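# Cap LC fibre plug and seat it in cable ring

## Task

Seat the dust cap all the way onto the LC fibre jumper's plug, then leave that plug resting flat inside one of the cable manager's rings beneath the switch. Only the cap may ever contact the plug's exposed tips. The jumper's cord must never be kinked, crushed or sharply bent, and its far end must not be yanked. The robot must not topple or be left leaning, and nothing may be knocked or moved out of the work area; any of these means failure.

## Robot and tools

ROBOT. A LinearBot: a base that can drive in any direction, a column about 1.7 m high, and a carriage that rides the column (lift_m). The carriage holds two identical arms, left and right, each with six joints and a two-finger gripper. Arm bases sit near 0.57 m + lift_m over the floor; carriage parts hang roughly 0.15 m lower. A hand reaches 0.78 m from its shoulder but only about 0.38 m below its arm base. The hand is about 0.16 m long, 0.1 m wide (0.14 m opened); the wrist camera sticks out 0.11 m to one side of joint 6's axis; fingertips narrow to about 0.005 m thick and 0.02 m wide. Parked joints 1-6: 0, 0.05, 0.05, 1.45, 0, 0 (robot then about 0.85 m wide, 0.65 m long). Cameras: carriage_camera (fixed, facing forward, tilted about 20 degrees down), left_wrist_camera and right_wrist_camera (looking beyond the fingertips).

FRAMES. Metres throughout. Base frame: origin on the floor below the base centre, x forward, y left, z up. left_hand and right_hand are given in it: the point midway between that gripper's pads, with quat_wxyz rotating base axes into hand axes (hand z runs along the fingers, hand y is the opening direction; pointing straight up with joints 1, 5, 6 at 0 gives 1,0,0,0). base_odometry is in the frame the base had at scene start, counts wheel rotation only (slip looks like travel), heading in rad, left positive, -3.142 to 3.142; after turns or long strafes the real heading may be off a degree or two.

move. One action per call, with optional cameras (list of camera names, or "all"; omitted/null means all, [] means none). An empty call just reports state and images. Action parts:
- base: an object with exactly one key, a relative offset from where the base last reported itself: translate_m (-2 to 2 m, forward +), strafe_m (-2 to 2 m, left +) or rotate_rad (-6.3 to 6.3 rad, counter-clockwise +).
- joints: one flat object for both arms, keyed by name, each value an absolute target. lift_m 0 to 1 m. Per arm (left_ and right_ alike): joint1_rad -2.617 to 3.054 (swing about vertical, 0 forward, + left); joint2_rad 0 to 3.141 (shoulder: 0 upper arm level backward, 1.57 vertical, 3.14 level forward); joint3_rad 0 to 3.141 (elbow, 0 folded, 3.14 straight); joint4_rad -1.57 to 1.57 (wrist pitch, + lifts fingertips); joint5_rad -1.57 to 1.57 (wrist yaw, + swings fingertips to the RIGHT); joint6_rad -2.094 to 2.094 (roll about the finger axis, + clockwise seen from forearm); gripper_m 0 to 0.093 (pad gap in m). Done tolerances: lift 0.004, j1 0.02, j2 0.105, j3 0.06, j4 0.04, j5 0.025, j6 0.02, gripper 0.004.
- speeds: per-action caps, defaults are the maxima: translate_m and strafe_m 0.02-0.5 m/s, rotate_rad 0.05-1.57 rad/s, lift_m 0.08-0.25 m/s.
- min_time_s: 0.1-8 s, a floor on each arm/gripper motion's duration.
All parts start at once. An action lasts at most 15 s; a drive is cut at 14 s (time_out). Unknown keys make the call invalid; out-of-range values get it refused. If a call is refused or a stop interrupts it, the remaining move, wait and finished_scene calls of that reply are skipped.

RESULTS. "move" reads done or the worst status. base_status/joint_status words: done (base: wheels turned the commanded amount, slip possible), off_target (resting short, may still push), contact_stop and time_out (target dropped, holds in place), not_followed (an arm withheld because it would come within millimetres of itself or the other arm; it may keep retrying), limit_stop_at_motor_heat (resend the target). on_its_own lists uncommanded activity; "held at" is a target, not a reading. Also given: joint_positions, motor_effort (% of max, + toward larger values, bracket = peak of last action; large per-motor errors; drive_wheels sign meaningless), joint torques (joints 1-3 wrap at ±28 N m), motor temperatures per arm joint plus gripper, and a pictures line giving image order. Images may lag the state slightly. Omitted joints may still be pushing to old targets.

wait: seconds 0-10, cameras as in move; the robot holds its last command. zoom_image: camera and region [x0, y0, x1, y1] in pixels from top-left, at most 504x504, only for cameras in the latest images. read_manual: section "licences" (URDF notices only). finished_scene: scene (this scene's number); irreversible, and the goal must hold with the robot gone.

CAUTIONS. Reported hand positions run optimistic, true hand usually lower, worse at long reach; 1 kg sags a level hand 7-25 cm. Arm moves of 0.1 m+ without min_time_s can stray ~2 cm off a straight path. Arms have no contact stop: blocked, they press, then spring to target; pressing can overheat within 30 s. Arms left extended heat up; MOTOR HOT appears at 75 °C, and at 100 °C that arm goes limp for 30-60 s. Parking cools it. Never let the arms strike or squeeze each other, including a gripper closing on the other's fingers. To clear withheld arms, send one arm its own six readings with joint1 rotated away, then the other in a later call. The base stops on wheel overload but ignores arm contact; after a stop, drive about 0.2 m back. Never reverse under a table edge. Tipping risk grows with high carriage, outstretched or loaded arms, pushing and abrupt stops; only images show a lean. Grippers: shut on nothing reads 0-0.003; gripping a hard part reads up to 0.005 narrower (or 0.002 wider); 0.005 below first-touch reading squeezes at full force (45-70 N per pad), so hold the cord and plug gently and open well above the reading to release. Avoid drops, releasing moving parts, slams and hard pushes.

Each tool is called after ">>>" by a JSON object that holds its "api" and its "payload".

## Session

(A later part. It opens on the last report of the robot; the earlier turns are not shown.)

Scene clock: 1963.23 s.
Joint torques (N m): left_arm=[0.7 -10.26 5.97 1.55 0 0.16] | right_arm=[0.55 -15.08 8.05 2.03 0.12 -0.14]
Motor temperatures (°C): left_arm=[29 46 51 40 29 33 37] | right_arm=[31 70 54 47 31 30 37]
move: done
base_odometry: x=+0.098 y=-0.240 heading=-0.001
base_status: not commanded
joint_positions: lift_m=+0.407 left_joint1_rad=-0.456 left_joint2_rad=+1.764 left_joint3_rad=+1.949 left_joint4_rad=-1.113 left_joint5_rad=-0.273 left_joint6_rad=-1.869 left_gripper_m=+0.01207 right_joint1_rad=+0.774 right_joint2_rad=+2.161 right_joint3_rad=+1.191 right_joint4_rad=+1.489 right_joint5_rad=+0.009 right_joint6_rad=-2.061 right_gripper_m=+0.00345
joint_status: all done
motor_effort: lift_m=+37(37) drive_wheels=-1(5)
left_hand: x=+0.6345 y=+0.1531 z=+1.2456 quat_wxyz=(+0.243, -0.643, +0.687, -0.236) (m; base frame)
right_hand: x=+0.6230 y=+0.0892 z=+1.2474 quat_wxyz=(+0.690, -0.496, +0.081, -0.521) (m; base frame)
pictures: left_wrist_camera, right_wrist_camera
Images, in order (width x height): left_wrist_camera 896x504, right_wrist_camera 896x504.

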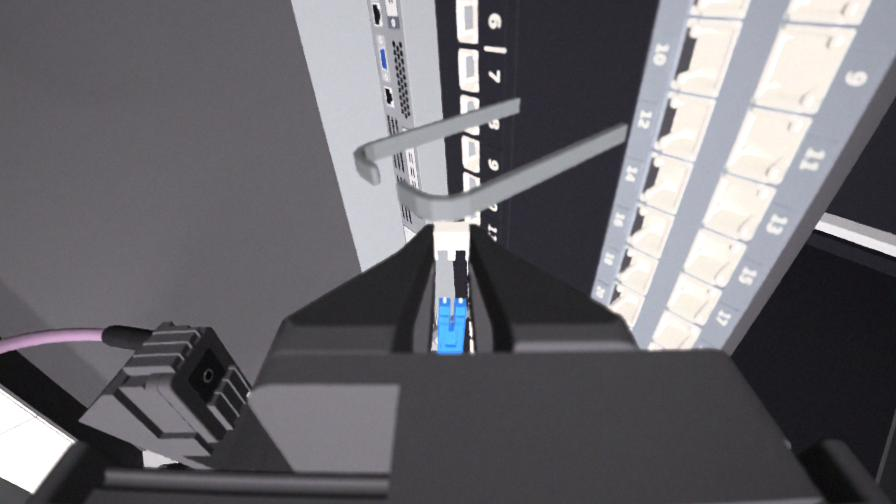

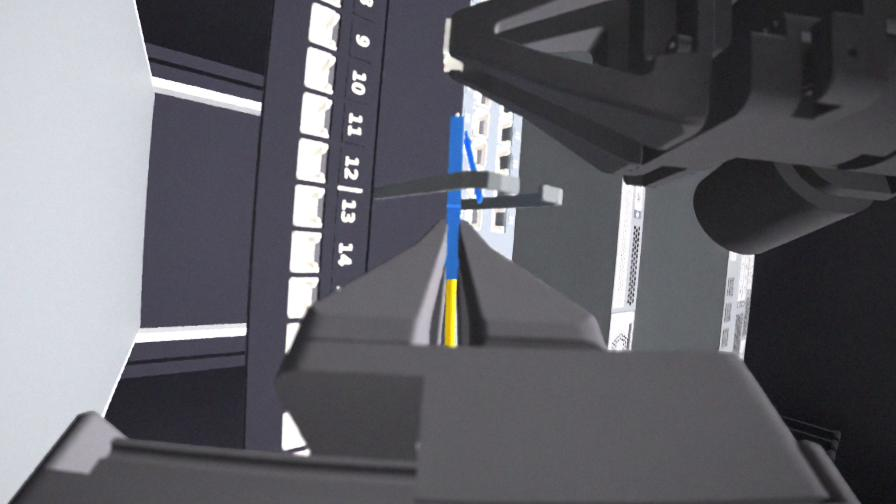

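>>> {"api": "move", "payload": {"joints": {"left_joint1_rad": -0.4284, "left_joint2_rad": 1.7160, "left_joint3_rad": 1.9172, "left_joint4_rad": -1.0803, "left_joint5_rad": -0.2093, "left_joint6_rad": -1.8387, "right_joint1_rad": 0.7885, "right_joint2_rad": 2.189, "right_joint3_rad": 1.2339, "right_joint4_rad": 1.4661, "right_joint5_rad": 0.0264, "right_joint6_rad": -2.0748}, "min_time_s": 2, "cameras": ["left_wrist_camera", "right_wrist_camera"]}}

>>> {"api": "zoom_image", "payload": {"camera": "right_wrist_camera", "region": [428, 10, 488, 112]}}

>>> {"api": "zoom_image", "payload": {"camera": "left_wrist_camera", "region": [424, 220, 484, 310]}}

Scene clock: 2135.97 s.
Joint torques (N m): left_arm=[0.72 -10.28 5.98 1.58 0.02 0.16] | right_arm=[0.61 -10.7 8.17 2.02 0.14 -0.15]
Motor temperatures (°C): left_arm=[29 59 51 41 29 33 37] | right_arm=[31 72 54 47 31 30 37]
move: done
base_odometry: x=+0.098 y=-0.240 heading=-0.001
base_status: not commanded
joint_positions: lift_m=+0.407 left_joint1_rad=-0.437 left_joint2_rad=+1.750 left_joint3_rad=+1.932 left_joint4_rad=-1.096 left_joint5_rad=-0.222 left_joint6_rad=-1.850 left_gripper_m=+0.01207 right_joint1_rad=+0.782 right_joint2_rad=+2.170 right_joint3_rad=+1.211 right_joint4_rad=+1.479 right_joint5_rad=+0.017 right_joint6_rad=-2.065 right_gripper_m=+0.00345
joint_status: all done
motor_effort: lift_m=+37(37) drive_wheels=+0(6)
left_hand: x=+0.6343 y=+0.1532 z=+1.2462 quat_wxyz=(+0.228, -0.638, +0.692, -0.248) (m; base frame)
right_hand: x=+0.6231 y=+0.0944 z=+1.2485 quat_wxyz=(+0.691, -0.495, +0.081, -0.521) (m; base frame)
pictures: left_wrist_camera, right_wrist_camera
Images, in order (width x height): left_wrist_camera 896x504, right_wrist_camera 896x504.

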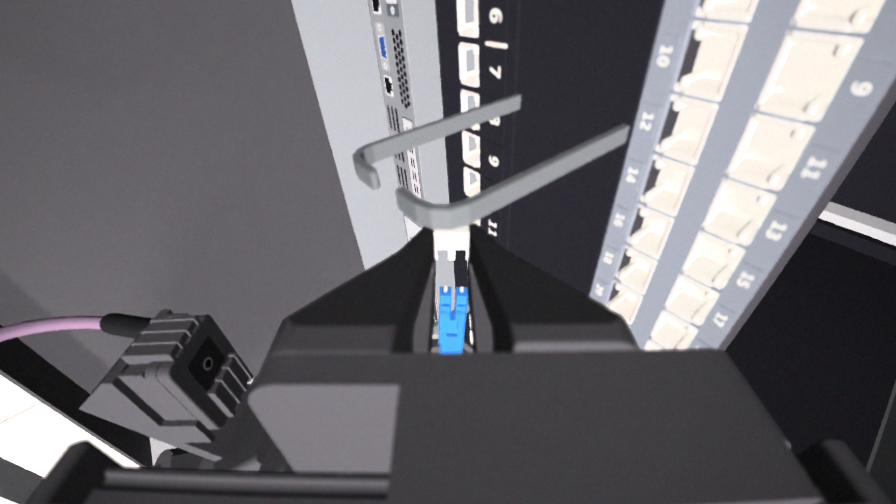

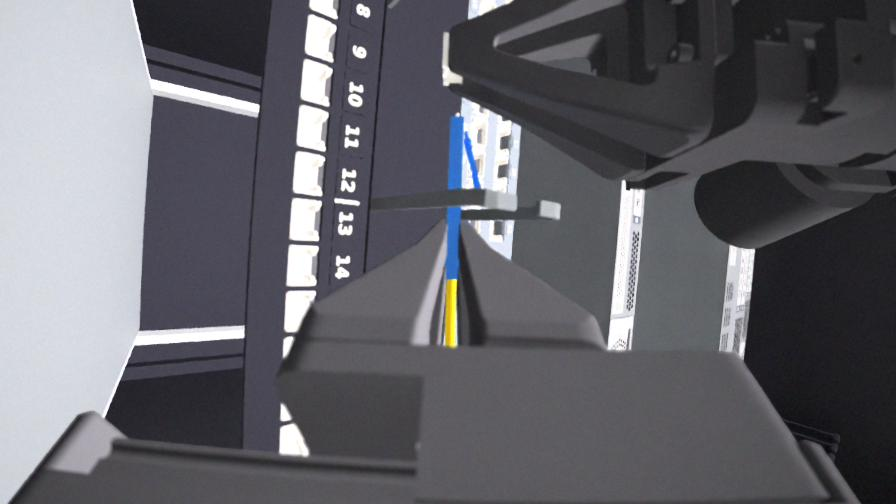

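Scaled by 4.941 from the camera's 896x504 image, which has a finer 1280x720 frame.

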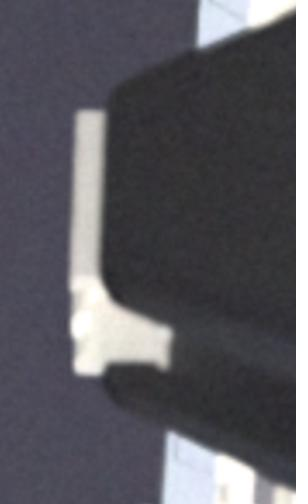

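Scaled by 5.600 from the camera's 896x504 image, which has a finer 1280x720 frame.

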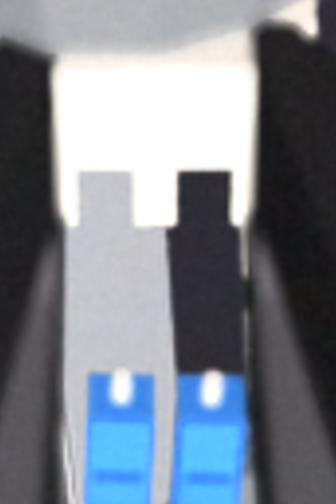

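>>> {"api": "move", "payload": {"joints": {"left_joint1_rad": -0.4672, "left_joint2_rad": 1.7848, "left_joint3_rad": 1.9974, "left_joint4_rad": -1.1298, "left_joint5_rad": -0.2457, "left_joint6_rad": -1.8802}, "min_time_s": 2, "cameras": ["left_wrist_camera", "right_wrist_camera"]}}

>>> {"api": "zoom_image", "payload": {"camera": "right_wrist_camera", "region": [428, 40, 488, 142]}}

>>> {"api": "zoom_image", "payload": {"camera": "left_wrist_camera", "region": [424, 220, 484, 310]}}

Scene clock: 2170.60 s.
Joint torques (N m): left_arm=[-0.59 -6.61 10.35 1.29 -0.22 -0.05] | right_arm=[0.57 -10.7 8.12 2.02 0.12 -0.14]
Motor temperatures (°C): left_arm=[29 55 52 40 29 33 37] | right_arm=[31 64 54 45 31 30 37]
move: done
base_odometry: x=+0.098 y=-0.240 heading=-0.001
base_status: not commanded
joint_positions: lift_m=+0.407 left_joint1_rad=-0.459 left_joint2_rad=+1.772 left_joint3_rad=+1.963 left_joint4_rad=-1.120 left_joint5_rad=-0.233 left_joint6_rad=-1.869 left_gripper_m=+0.01207 right_joint1_rad=+0.782 right_joint2_rad=+2.170 right_joint3_rad=+1.212 right_joint4_rad=+1.478 right_joint5_rad=+0.018 right_joint6_rad=-2.065 right_gripper_m=+0.00345
joint_status: all done
motor_effort: lift_m=+37(37) drive_wheels=-3(5)
left_hand: x=+0.6330 y=+0.1448 z=+1.2449 quat_wxyz=(+0.225, -0.639, +0.694, -0.244) (m; base frame)
right_hand: x=+0.6233 y=+0.0944 z=+1.2485 quat_wxyz=(+0.691, -0.495, +0.081, -0.521) (m; base frame)
pictures: left_wrist_camera, right_wrist_camera
Images, in order (width x height): left_wrist_camera 896x504, right_wrist_camera 896x504.

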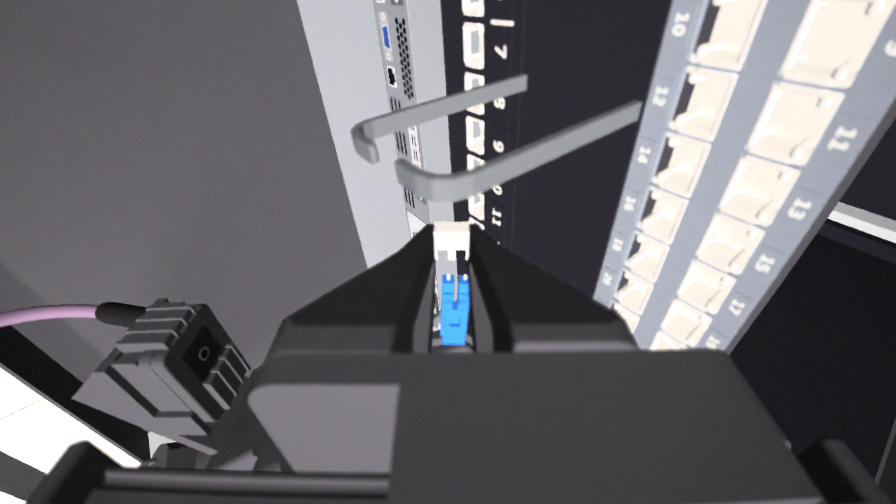

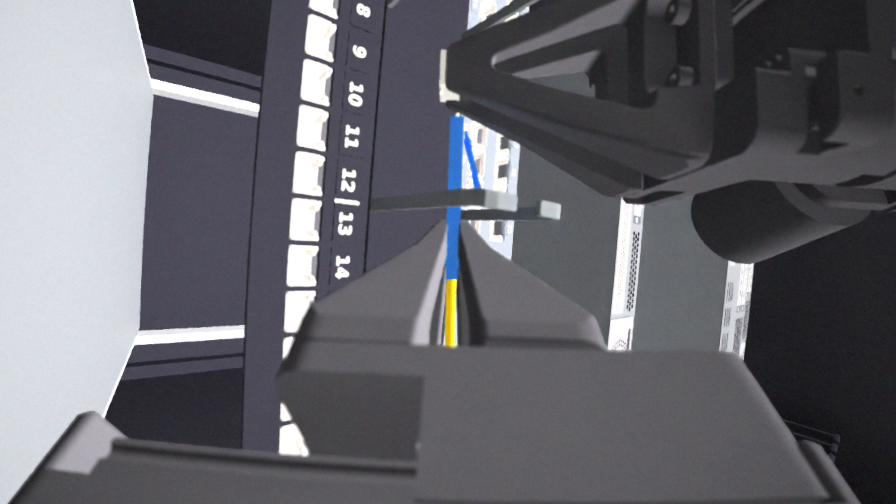

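Scaled by 4.941 from the camera's 896x504 image, which has a finer 1280x720 frame.

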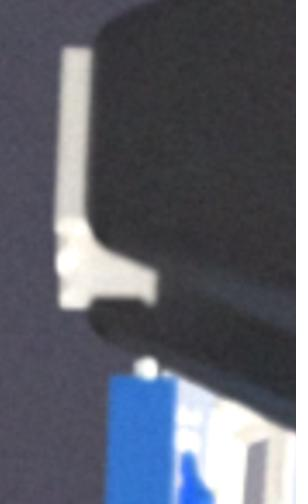

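Scaled by 5.600 from the camera's 896x504 image, which has a finer 1280x720 frame.

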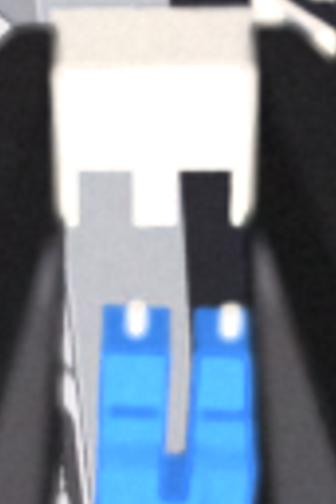

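>>> {"api": "move", "payload": {"joints": {"left_joint1_rad": -0.4672, "left_joint2_rad": 1.7908, "left_joint3_rad": 2.0166, "left_joint4_rad": -1.1459, "left_joint5_rad": -0.2457, "left_joint6_rad": -1.8802}, "min_time_s": 1.5, "cameras": ["left_wrist_camera", "right_wrist_camera"]}}

>>> {"api": "zoom_image", "payload": {"camera": "right_wrist_camera", "region": [428, 50, 488, 132]}}

>>> {"api": "zoom_image", "payload": {"camera": "left_wrist_camera", "region": [424, 230, 484, 300]}}

Scene clock: 2209.67 s.
Joint torques (N m): left_arm=[-0.61 -6.61 10.25 1.27 -0.21 -0.03] | right_arm=[0.57 -10.71 8.1 2.04 0.11 -0.14]
Motor temperatures (°C): left_arm=[29 51 54 39 29 33 37] | right_arm=[31 62 55 44 31 30 37]
move: done
base_odometry: x=+0.098 y=-0.240 heading=-0.001
base_status: not commanded
joint_positions: lift_m=+0.407 left_joint1_rad=-0.459 left_joint2_rad=+1.778 left_joint3_rad=+1.982 left_joint4_rad=-1.136 left_joint5_rad=-0.234 left_joint6_rad=-1.870 left_gripper_m=+0.01207 right_joint1_rad=+0.782 right_joint2_rad=+2.170 right_joint3_rad=+1.213 right_joint4_rad=+1.478 right_joint5_rad=+0.018 right_joint6_rad=-2.065 right_gripper_m=+0.00345
joint_status: all done
motor_effort: lift_m=+37(37) drive_wheels=-4(6)
left_hand: x=+0.6326 y=+0.1452 z=+1.2476 quat_wxyz=(+0.225, -0.639, +0.694, -0.243) (m; base frame)
right_hand: x=+0.6233 y=+0.0944 z=+1.2487 quat_wxyz=(+0.690, -0.495, +0.081, -0.521) (m; base frame)
pictures: left_wrist_camera, right_wrist_camera
Images, in order (width x height): left_wrist_camera 896x504, right_wrist_camera 896x504.

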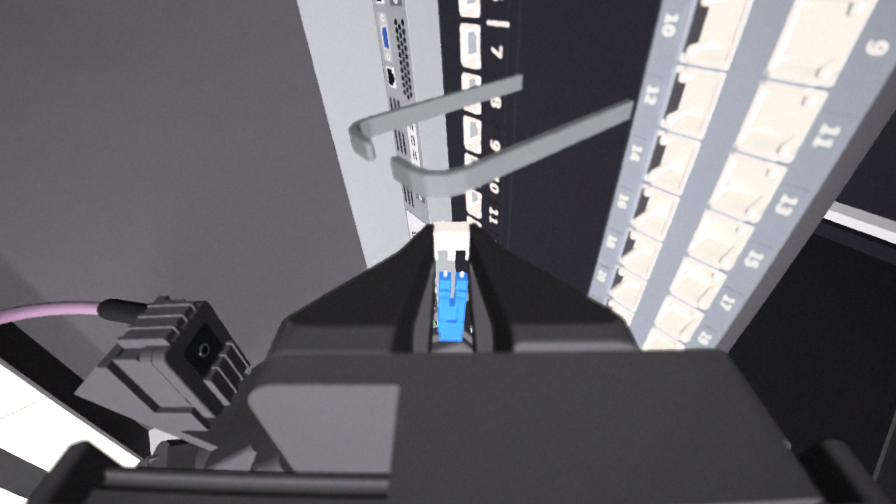

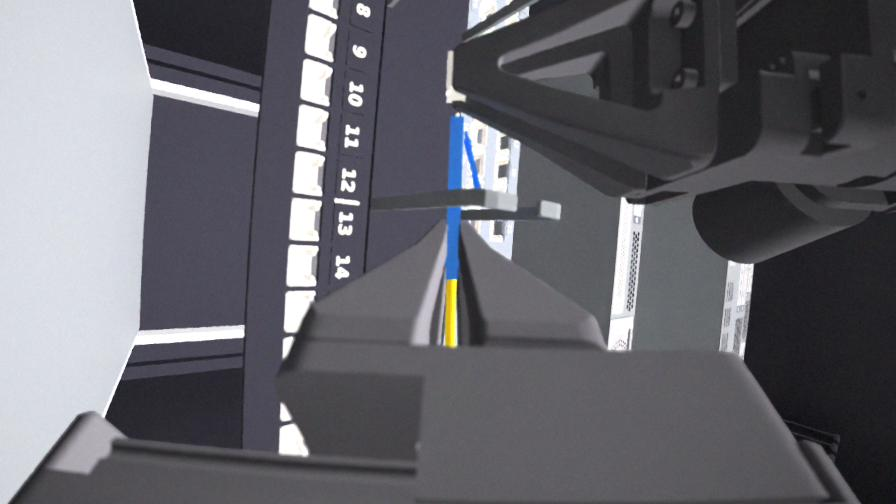

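Scaled by 6.146 from the camera's 896x504 image, which has a finer 1280x720 frame.

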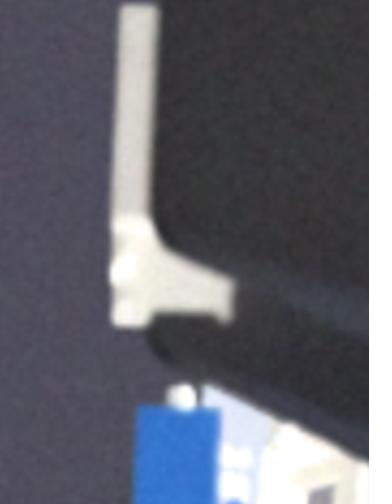

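Scaled by 7.200 from the camera's 896x504 image, which has a finer 1280x720 frame.

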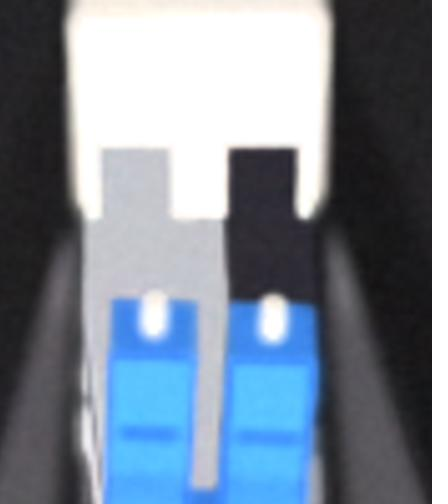

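>>> {"api": "move", "payload": {"joints": {"left_joint1_rad": -0.4827, "left_joint2_rad": 1.8047, "left_joint3_rad": 2.0367, "left_joint4_rad": -1.1558, "left_joint5_rad": -0.2553, "left_joint6_rad": -1.8937}, "min_time_s": 2, "cameras": ["left_wrist_camera", "right_wrist_camera"]}}

>>> {"api": "zoom_image", "payload": {"camera": "right_wrist_camera", "region": [428, 60, 488, 142]}}

>>> {"api": "zoom_image", "payload": {"camera": "left_wrist_camera", "region": [424, 230, 484, 300]}}

Scene clock: 2235.63 s.
Joint torques (N m): left_arm=[-0.61 -6.68 10.25 1.28 -0.23 -0.05] | right_arm=[0.57 -10.7 8.1 2.03 0.12 -0.14]
Motor temperatures (°C): left_arm=[29 50 59 39 29 33 37] | right_arm=[31 61 55 44 31 30 37]
move: done
base_odometry: x=+0.098 y=-0.240 heading=-0.001
base_status: not commanded
joint_positions: lift_m=+0.407 left_joint1_rad=-0.474 left_joint2_rad=+1.792 left_joint3_rad=+2.002 left_joint4_rad=-1.147 left_joint5_rad=-0.242 left_joint6_rad=-1.883 left_gripper_m=+0.01207 right_joint1_rad=+0.782 right_joint2_rad=+2.170 right_joint3_rad=+1.213 right_joint4_rad=+1.478 right_joint5_rad=+0.018 right_joint6_rad=-2.065 right_gripper_m=+0.00345
joint_status: all done
motor_effort: lift_m=+37(37) drive_wheels=+2(5)
left_hand: x=+0.6325 y=+0.1391 z=+1.2475 quat_wxyz=(+0.224, -0.639, +0.695, -0.242) (m; base frame)
right_hand: x=+0.6233 y=+0.0944 z=+1.2487 quat_wxyz=(+0.690, -0.495, +0.081, -0.521) (m; base frame)
pictures: left_wrist_camera, right_wrist_camera
Images, in order (width x height): left_wrist_camera 896x504, right_wrist_camera 896x504.

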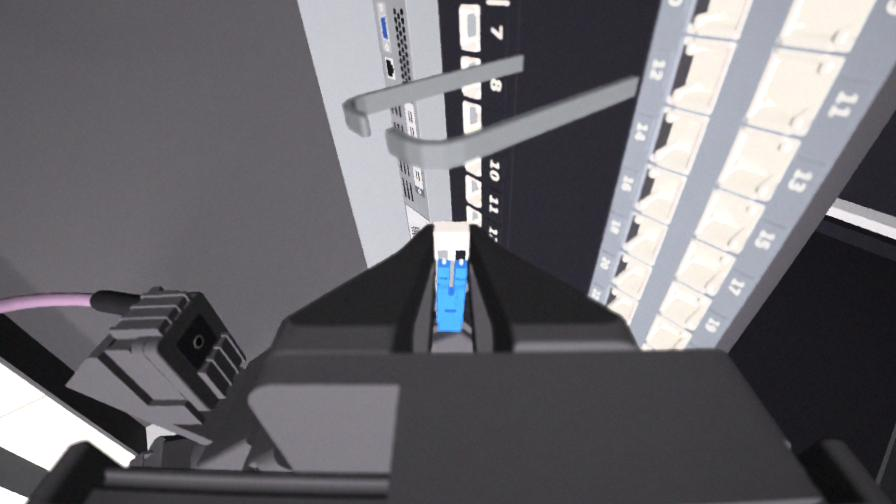

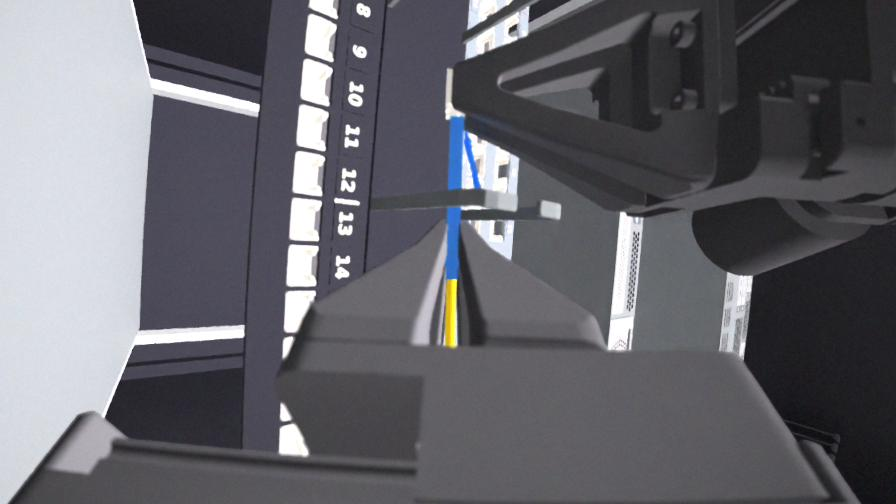

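Scaled by 6.146 from the camera's 896x504 image, which has a finer 1280x720 frame.

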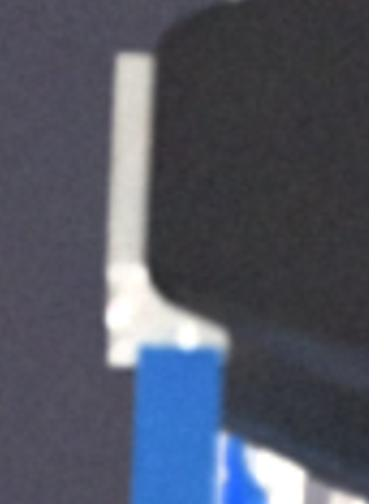

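Scaled by 7.200 from the camera's 896x504 image, which has a finer 1280x720 frame.

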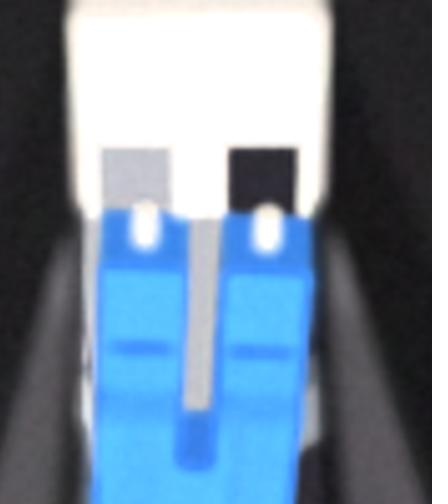

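>>> {"api": "move", "payload": {"joints": {"left_joint1_rad": -0.4858, "left_joint2_rad": 1.8073, "left_joint3_rad": 2.0432, "left_joint4_rad": -1.1602, "left_joint5_rad": -0.2575, "left_joint6_rad": -1.8594}, "min_time_s": 1.5, "cameras": ["left_wrist_camera", "right_wrist_camera"]}}

>>> {"api": "zoom_image", "payload": {"camera": "right_wrist_camera", "region": [428, 60, 488, 142]}}

>>> {"api": "zoom_image", "payload": {"camera": "left_wrist_camera", "region": [424, 230, 484, 300]}}

Scene clock: 2260.97 s.
Joint torques (N m): left_arm=[-0.59 -6.69 10.24 1.28 -0.23 0.16] | right_arm=[0.58 -10.73 8.1 2.03 0.12 -0.14]
Motor temperatures (°C): left_arm=[29 51 57 39 29 33 37] | right_arm=[31 60 55 44 31 30 37]
move: done
base_odometry: x=+0.098 y=-0.240 heading=-0.001
base_status: not commanded
joint_positions: lift_m=+0.407 left_joint1_rad=-0.478 left_joint2_rad=+1.794 left_joint3_rad=+2.009 left_joint4_rad=-1.151 left_joint5_rad=-0.245 left_joint6_rad=-1.871 left_gripper_m=+0.01207 right_joint1_rad=+0.782 right_joint2_rad=+2.170 right_joint3_rad=+1.213 right_joint4_rad=+1.478 right_joint5_rad=+0.018 right_joint6_rad=-2.065 right_gripper_m=+0.00345
joint_status: all done
motor_effort: lift_m=+37(37) drive_wheels=-3(5)
left_hand: x=+0.6320 y=+0.1380 z=+1.2487 quat_wxyz=(+0.226, -0.634, +0.699, -0.241) (m; base frame)
right_hand: x=+0.6234 y=+0.0944 z=+1.2486 quat_wxyz=(+0.690, -0.495, +0.081, -0.521) (m; base frame)
pictures: left_wrist_camera, right_wrist_camera
Images, in order (width x height): left_wrist_camera 896x504, right_wrist_camera 896x504.

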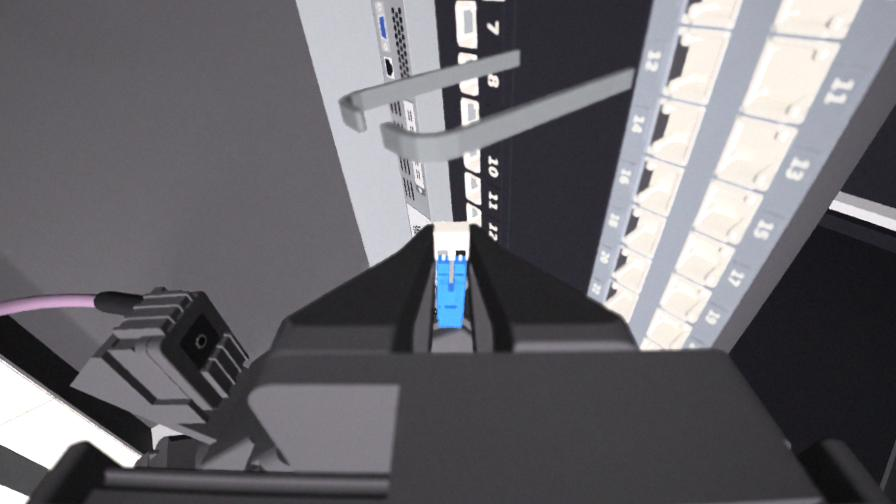

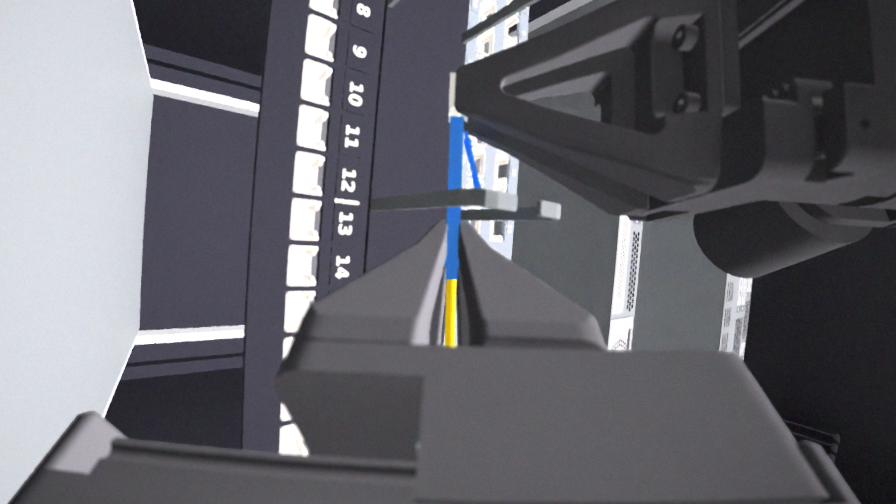

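Scaled by 6.146 from the camera's 896x504 image, which has a finer 1280x720 frame.

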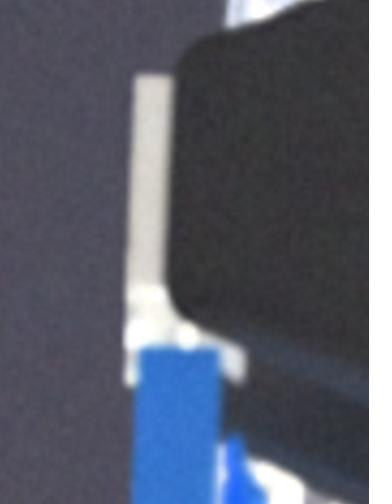

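Scaled by 7.200 from the camera's 896x504 image, which has a finer 1280x720 frame.

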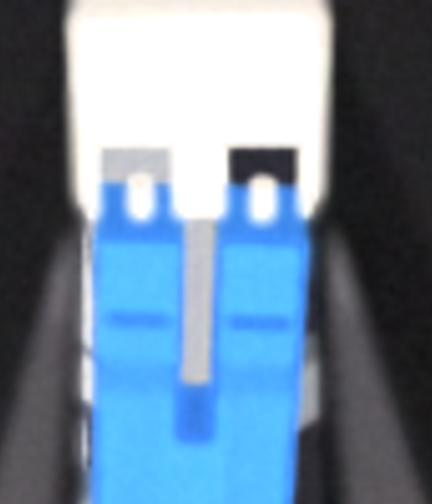

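>>> {"api": "move", "payload": {"joints": {"left_joint1_rad": -0.4936, "left_joint2_rad": 1.8133, "left_joint3_rad": 2.0499, "left_joint4_rad": -1.1624, "left_joint5_rad": -0.2622, "left_joint6_rad": -1.8882}, "min_time_s": 1.5, "cameras": ["left_wrist_camera", "right_wrist_camera"]}}

>>> {"api": "zoom_image", "payload": {"camera": "right_wrist_camera", "region": [428, 70, 488, 142]}}

>>> {"api": "zoom_image", "payload": {"camera": "left_wrist_camera", "region": [424, 230, 484, 290]}}

Scene clock: 2281.43 s.
Joint torques (N m): left_arm=[-0.62 -6.75 10.21 1.28 -0.23 -0.04] | right_arm=[0.57 -10.71 8.12 2.03 0.11 -0.13]
Motor temperatures (°C): left_arm=[29 50 58 40 29 33 37] | right_arm=[31 60 55 44 31 30 37]
move: done
base_odometry: x=+0.098 y=-0.240 heading=-0.001
base_status: not commanded
joint_positions: lift_m=+0.407 left_joint1_rad=-0.485 left_joint2_rad=+1.800 left_joint3_rad=+2.015 left_joint4_rad=-1.154 left_joint5_rad=-0.249 left_joint6_rad=-1.877 left_gripper_m=+0.01207 right_joint1_rad=+0.782 right_joint2_rad=+2.170 right_joint3_rad=+1.213 right_joint4_rad=+1.478 right_joint5_rad=+0.019 right_joint6_rad=-2.065 right_gripper_m=+0.00345
joint_status: all done
motor_effort: lift_m=+37(37) drive_wheels=-3(5)
left_hand: x=+0.6319 y=+0.1352 z=+1.2482 quat_wxyz=(+0.226, -0.634, +0.699, -0.240) (m; base frame)
right_hand: x=+0.6235 y=+0.0943 z=+1.2486 quat_wxyz=(+0.690, -0.495, +0.081, -0.521) (m; base frame)
pictures: left_wrist_camera, right_wrist_camera
Images, in order (width x height): left_wrist_camera 896x504, right_wrist_camera 896x504.

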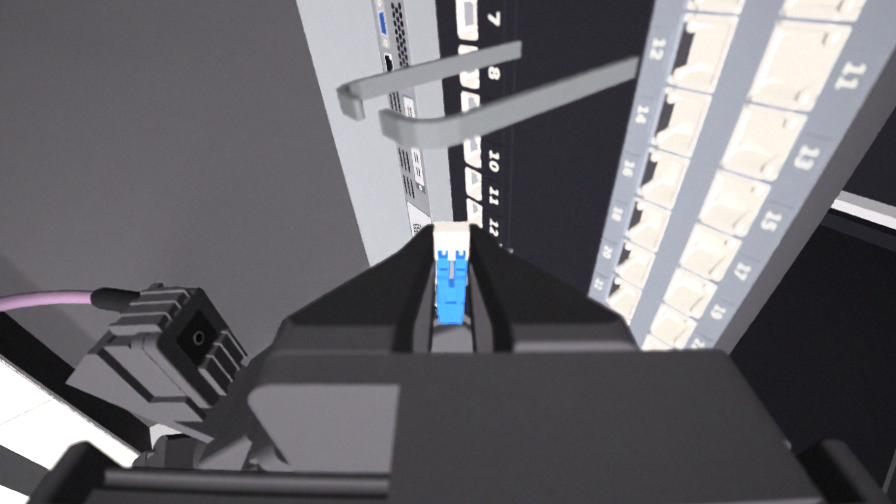

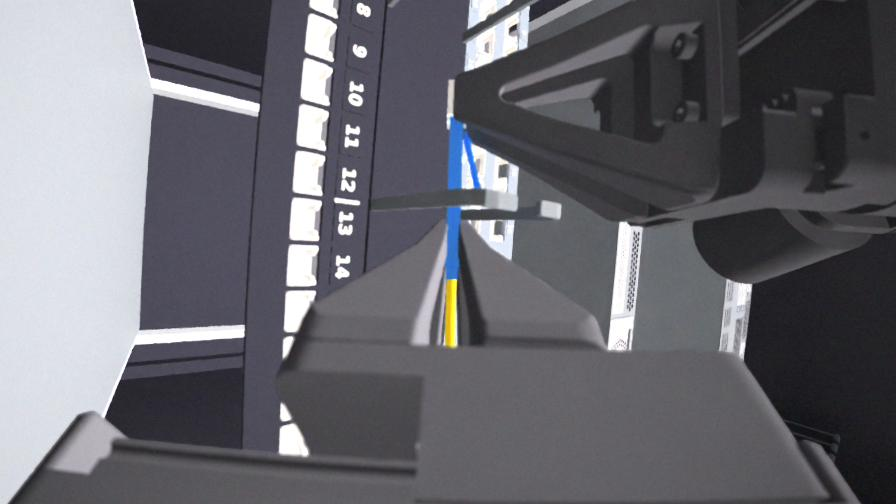

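Scaled by 7.000 from the camera's 896x504 image, which has a finer 1280x720 frame.

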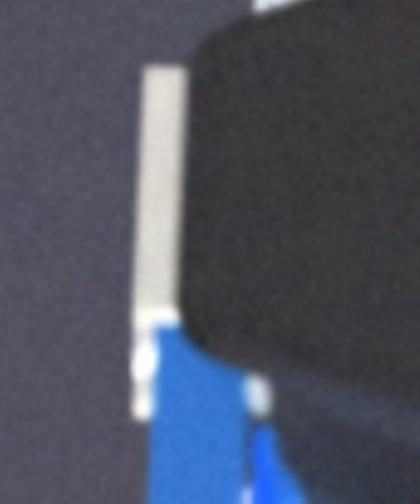

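Scaled by 8.400 from the camera's 896x504 image, which has a finer 1280x720 frame.

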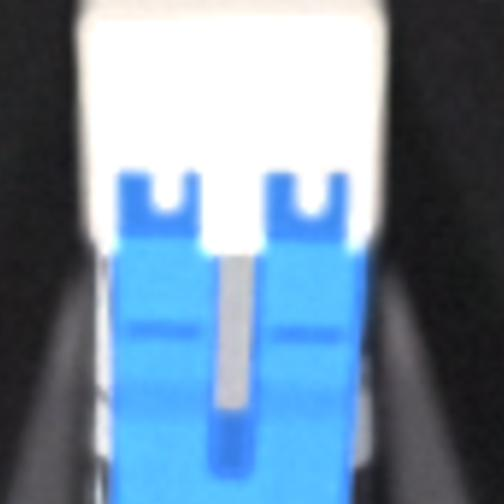

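>>> {"api": "move", "payload": {"joints": {"left_joint1_rad": -0.5069, "left_joint2_rad": 1.8229, "left_joint3_rad": 2.0636, "left_joint4_rad": -1.1683, "left_joint5_rad": -0.2703, "left_joint6_rad": -1.8997}, "min_time_s": 2.5, "cameras": ["right_wrist_camera"]}}

>>> {"api": "zoom_image", "payload": {"camera": "right_wrist_camera", "region": [428, 80, 578, 220]}}

Scene clock: 2310.40 s.
Joint torques (N m): left_arm=[-0.75 -6.83 10.21 1.28 -0.19 -0.04] | right_arm=[0.58 -10.69 8.13 2.03 0.11 -0.13]
Motor temperatures (°C): left_arm=[29 49 61 39 29 33 37] | right_arm=[31 60 55 44 31 30 37]
move: done
base_odometry: x=+0.098 y=-0.240 heading=-0.001
base_status: not commanded
joint_positions: lift_m=+0.407 left_joint1_rad=-0.497 left_joint2_rad=+1.810 left_joint3_rad=+2.029 left_joint4_rad=-1.161 left_joint5_rad=-0.262 left_joint6_rad=-1.889 left_gripper_m=+0.01207 right_joint1_rad=+0.782 right_joint2_rad=+2.170 right_joint3_rad=+1.213 right_joint4_rad=+1.478 right_joint5_rad=+0.019 right_joint6_rad=-2.065 right_gripper_m=+0.00345
joint_status: all done
motor_effort: lift_m=+37(37) drive_wheels=-3(5)
left_hand: x=+0.6319 y=+0.1316 z=+1.2483 quat_wxyz=(+0.229, -0.636, +0.698, -0.239) (m; base frame)
right_hand: x=+0.6235 y=+0.0942 z=+1.2486 quat_wxyz=(+0.690, -0.495, +0.082, -0.522) (m; base frame)
pictures: right_wrist_camera
Images, in order (width x height): right_wrist_camera 896x504.

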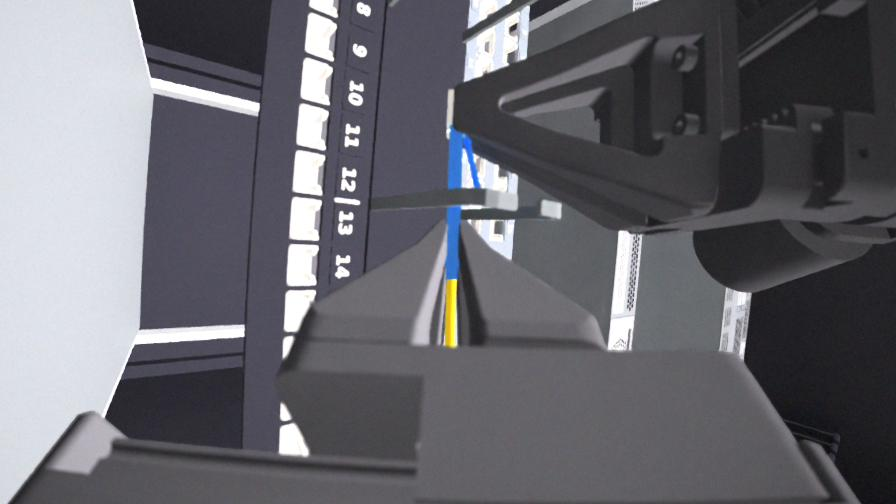

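Scaled by 3.360 from the camera's 896x504 image, which has a finer 1280x720 frame.

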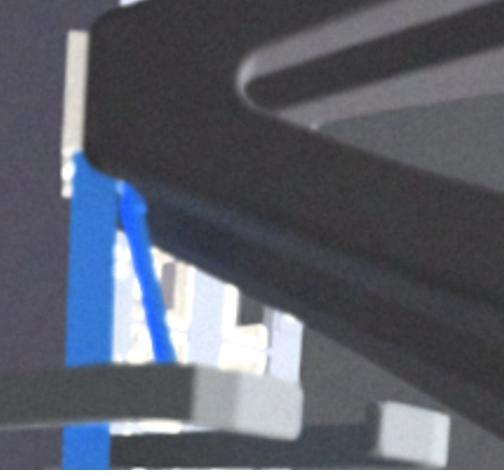

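>>> {"api": "move", "payload": {"joints": {"right_joint1_rad": 0.795, "right_joint2_rad": 2.197, "right_joint3_rad": 1.249, "right_joint4_rad": 1.459, "right_joint5_rad": 0.0323, "right_joint6_rad": -2.0782}, "min_time_s": 2, "cameras": ["right_wrist_camera", "left_wrist_camera"]}}

>>> {"api": "zoom_image", "payload": {"camera": "right_wrist_camera", "region": [428, 80, 578, 240]}}

>>> {"api": "zoom_image", "payload": {"camera": "left_wrist_camera", "region": [424, 220, 484, 280]}}

Scene clock: 2343.60 s.
Joint torques (N m): left_arm=[-0.75 -6.84 10.21 1.29 -0.11 -0.04] | right_arm=[0.84 -10.71 8.32 1.95 0.08 -0.15]
Motor temperatures (°C): left_arm=[29 51 59 38 29 33 37] | right_arm=[31 60 55 44 31 30 37]
move: done
base_odometry: x=+0.098 y=-0.240 heading=-0.001
base_status: not commanded
joint_positions: lift_m=+0.407 left_joint1_rad=-0.497 left_joint2_rad=+1.810 left_joint3_rad=+2.029 left_joint4_rad=-1.162 left_joint5_rad=-0.272 left_joint6_rad=-1.890 left_gripper_m=+0.01207 right_joint1_rad=+0.786 right_joint2_rad=+2.178 right_joint3_rad=+1.225 right_joint4_rad=+1.477 right_joint5_rad=+0.028 right_joint6_rad=-2.068 right_gripper_m=+0.00345
joint_status: all done
motor_effort: lift_m=+37(37) drive_wheels=-3(5)
left_hand: x=+0.6323 y=+0.1330 z=+1.2487 quat_wxyz=(+0.232, -0.636, +0.696, -0.237) (m; base frame)
right_hand: x=+0.6243 y=+0.0961 z=+1.2496 quat_wxyz=(+0.690, -0.493, +0.083, -0.524) (m; base frame)
pictures: left_wrist_camera, right_wrist_camera
Images, in order (width x height): left_wrist_camera 896x504, right_wrist_camera 896x504.

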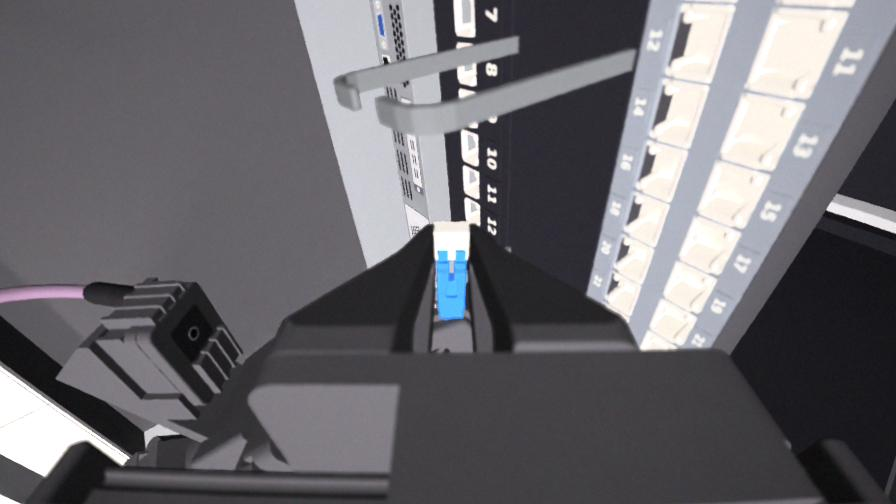

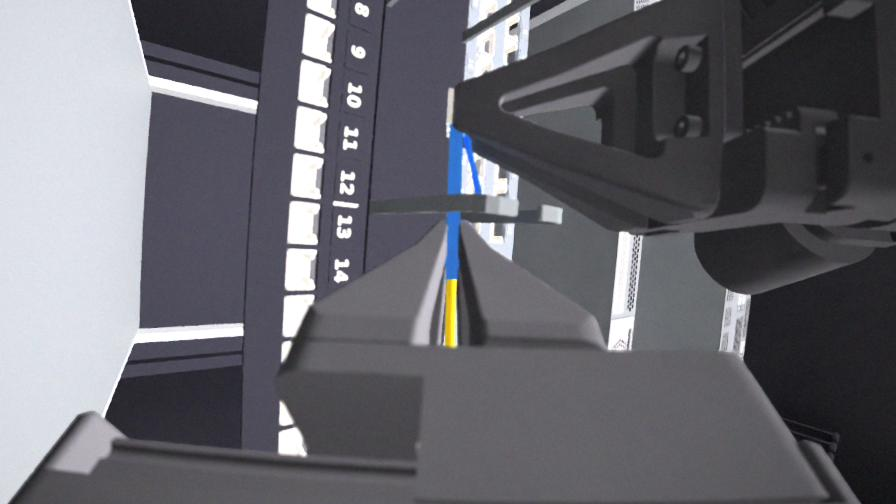

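Scaled by 3.150 from the camera's 896x504 image, which has a finer 1280x720 frame.

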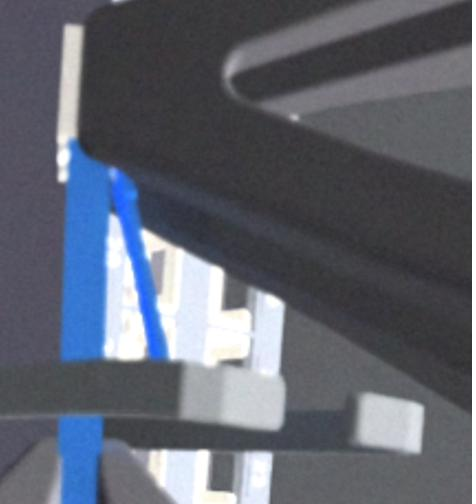

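Scaled by 8.400 from the camera's 896x504 image, which has a finer 1280x720 frame.

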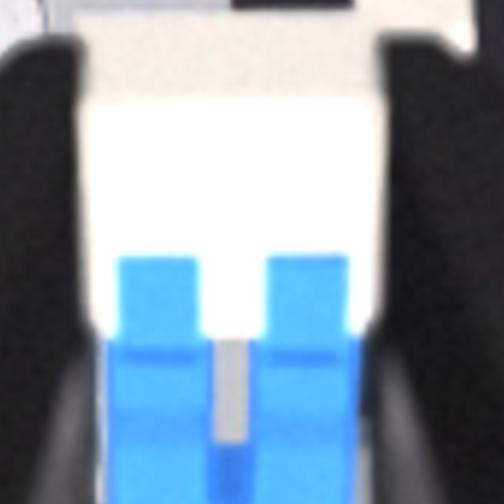

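>>> {"api": "move", "payload": {"joints": {"left_joint1_rad": -0.5165, "left_joint2_rad": 1.8300, "left_joint3_rad": 2.0735, "left_joint4_rad": -1.1725, "left_joint5_rad": -0.240, "left_joint6_rad": -1.908, "right_joint1_rad": 0.8041, "right_joint2_rad": 2.207, "right_joint3_rad": 1.2617, "right_joint4_rad": 1.4443, "right_joint5_rad": 0.0424, "right_joint6_rad": -2.0808}, "min_time_s": 2, "cameras": ["left_wrist_camera"]}}

>>> {"api": "zoom_image", "payload": {"camera": "left_wrist_camera", "region": [424, 220, 484, 280]}}

Scene clock: 2367.83 s.
Joint torques (N m): left_arm=[-1.5 -6.8 10.19 1.31 0.18 -0.04] | right_arm=[1.26 -10.51 8.38 1.8 -0.03 -0.16]
Motor temperatures (°C): left_arm=[29 51 59 38 29 33 37] | right_arm=[31 61 54 44 31 30 37]
move: off_target
base_odometry: x=+0.098 y=-0.240 heading=-0.001
base_status: not commanded
joint_positions: lift_m=+0.407 left_joint1_rad=-0.497 left_joint2_rad=+1.817 left_joint3_rad=+2.039 left_joint4_rad=-1.169 left_joint5_rad=-0.272 left_joint6_rad=-1.897 left_gripper_m=+0.01207 right_joint1_rad=+0.791 right_joint2_rad=+2.185 right_joint3_rad=+1.237 right_joint4_rad=+1.475 right_joint5_rad=+0.047 right_joint6_rad=-2.069 right_gripper_m=+0.00345
joint_status: left_joint5_rad off_target (ended at -0.272, target -0.240); the others done
motor_effort: lift_m=+37(37) drive_wheels=+1(5)
left_hand: x=+0.6328 y=+0.1329 z=+1.2485 quat_wxyz=(+0.231, -0.639, +0.694, -0.236) (m; base frame)
right_hand: x=+0.6261 y=+0.0971 z=+1.2498 quat_wxyz=(+0.689, -0.491, +0.090, -0.526) (m; base frame)
pictures: left_wrist_camera
Images, in order (width x height): left_wrist_camera 896x504.

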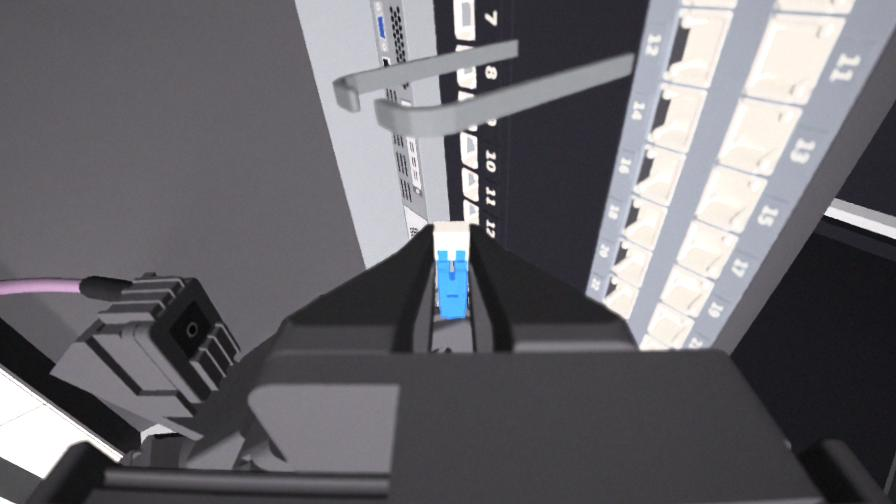

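Scaled by 8.400 from the camera's 896x504 image, which has a finer 1280x720 frame.

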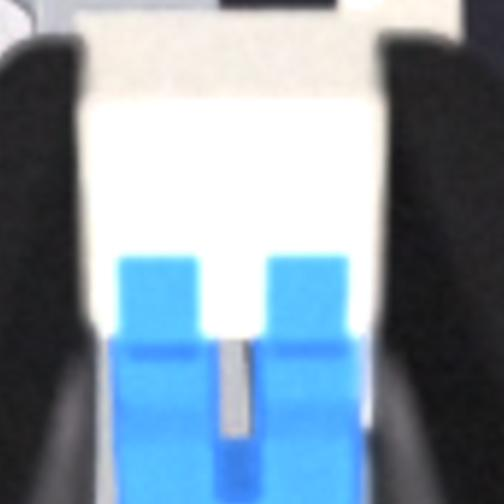

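>>> {"api": "move", "payload": {"joints": {"left_joint1_rad": -0.524, "left_joint2_rad": 1.834, "left_joint3_rad": 2.079, "left_joint4_rad": -1.175, "left_joint5_rad": -0.222, "left_joint6_rad": -1.912, "right_joint1_rad": 0.8105, "right_joint2_rad": 2.213, "right_joint3_rad": 1.270, "right_joint4_rad": 1.432, "right_joint5_rad": 0.014, "right_joint6_rad": -2.0838}, "min_time_s": 2, "cameras": ["left_wrist_camera"]}}

>>> {"api": "zoom_image", "payload": {"camera": "left_wrist_camera", "region": [424, 220, 484, 280]}}

Scene clock: 2392.20 s.
Joint torques (N m): left_arm=[-2.09 -6.74 10.18 1.36 0.34 -0.04] | right_arm=[1.51 -10.5 8.43 1.68 -0.32 -0.16]
Motor temperatures (°C): left_arm=[29 50 62 39 29 33 37] | right_arm=[31 62 53 43 31 30 37]
move: off_target
base_odometry: x=+0.098 y=-0.240 heading=-0.001
base_status: not commanded
joint_positions: lift_m=+0.407 left_joint1_rad=-0.497 left_joint2_rad=+1.820 left_joint3_rad=+2.045 left_joint4_rad=-1.176 left_joint5_rad=-0.272 left_joint6_rad=-1.901 left_gripper_m=+0.01207 right_joint1_rad=+0.795 right_joint2_rad=+2.190 right_joint3_rad=+1.245 right_joint4_rad=+1.472 right_joint5_rad=+0.046 right_joint6_rad=-2.072 right_gripper_m=+0.00345
joint_status: left_joint1_rad off_target (ended at -0.497, target -0.524); left_joint5_rad off_target (ended at -0.272, target -0.222); right_joint4_rad off_target (ended at +1.472, target +1.432); right_joint5_rad off_target (ended at +0.046, target +0.014); the others done
motor_effort: lift_m=+37(37) drive_wheels=+1(5)
left_hand: x=+0.6325 y=+0.1331 z=+1.2484 quat_wxyz=(+0.230, -0.641, +0.694, -0.235) (m; base frame)
right_hand: x=+0.6254 y=+0.0999 z=+1.2497 quat_wxyz=(+0.689, -0.491, +0.088, -0.526) (m; base frame)
pictures: left_wrist_camera
Images, in order (width x height): left_wrist_camera 896x504.

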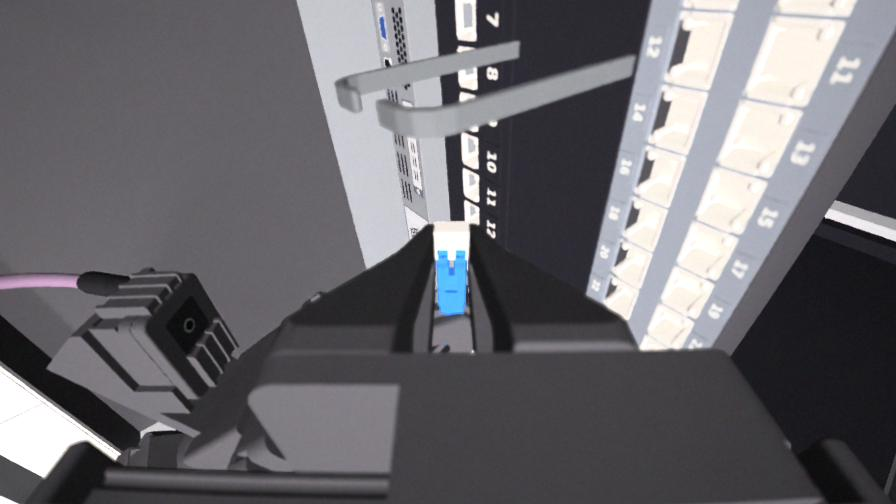

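Scaled by 8.400 from the camera's 896x504 image, which has a finer 1280x720 frame.

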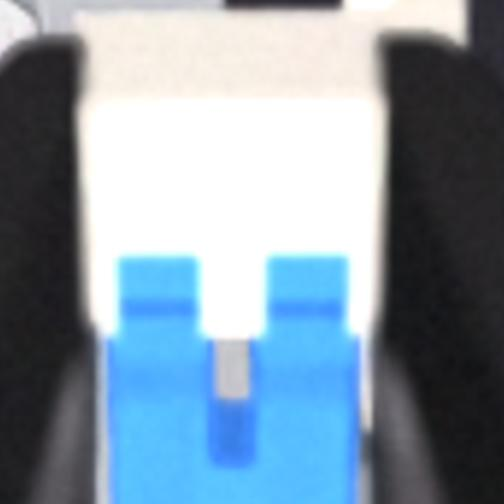

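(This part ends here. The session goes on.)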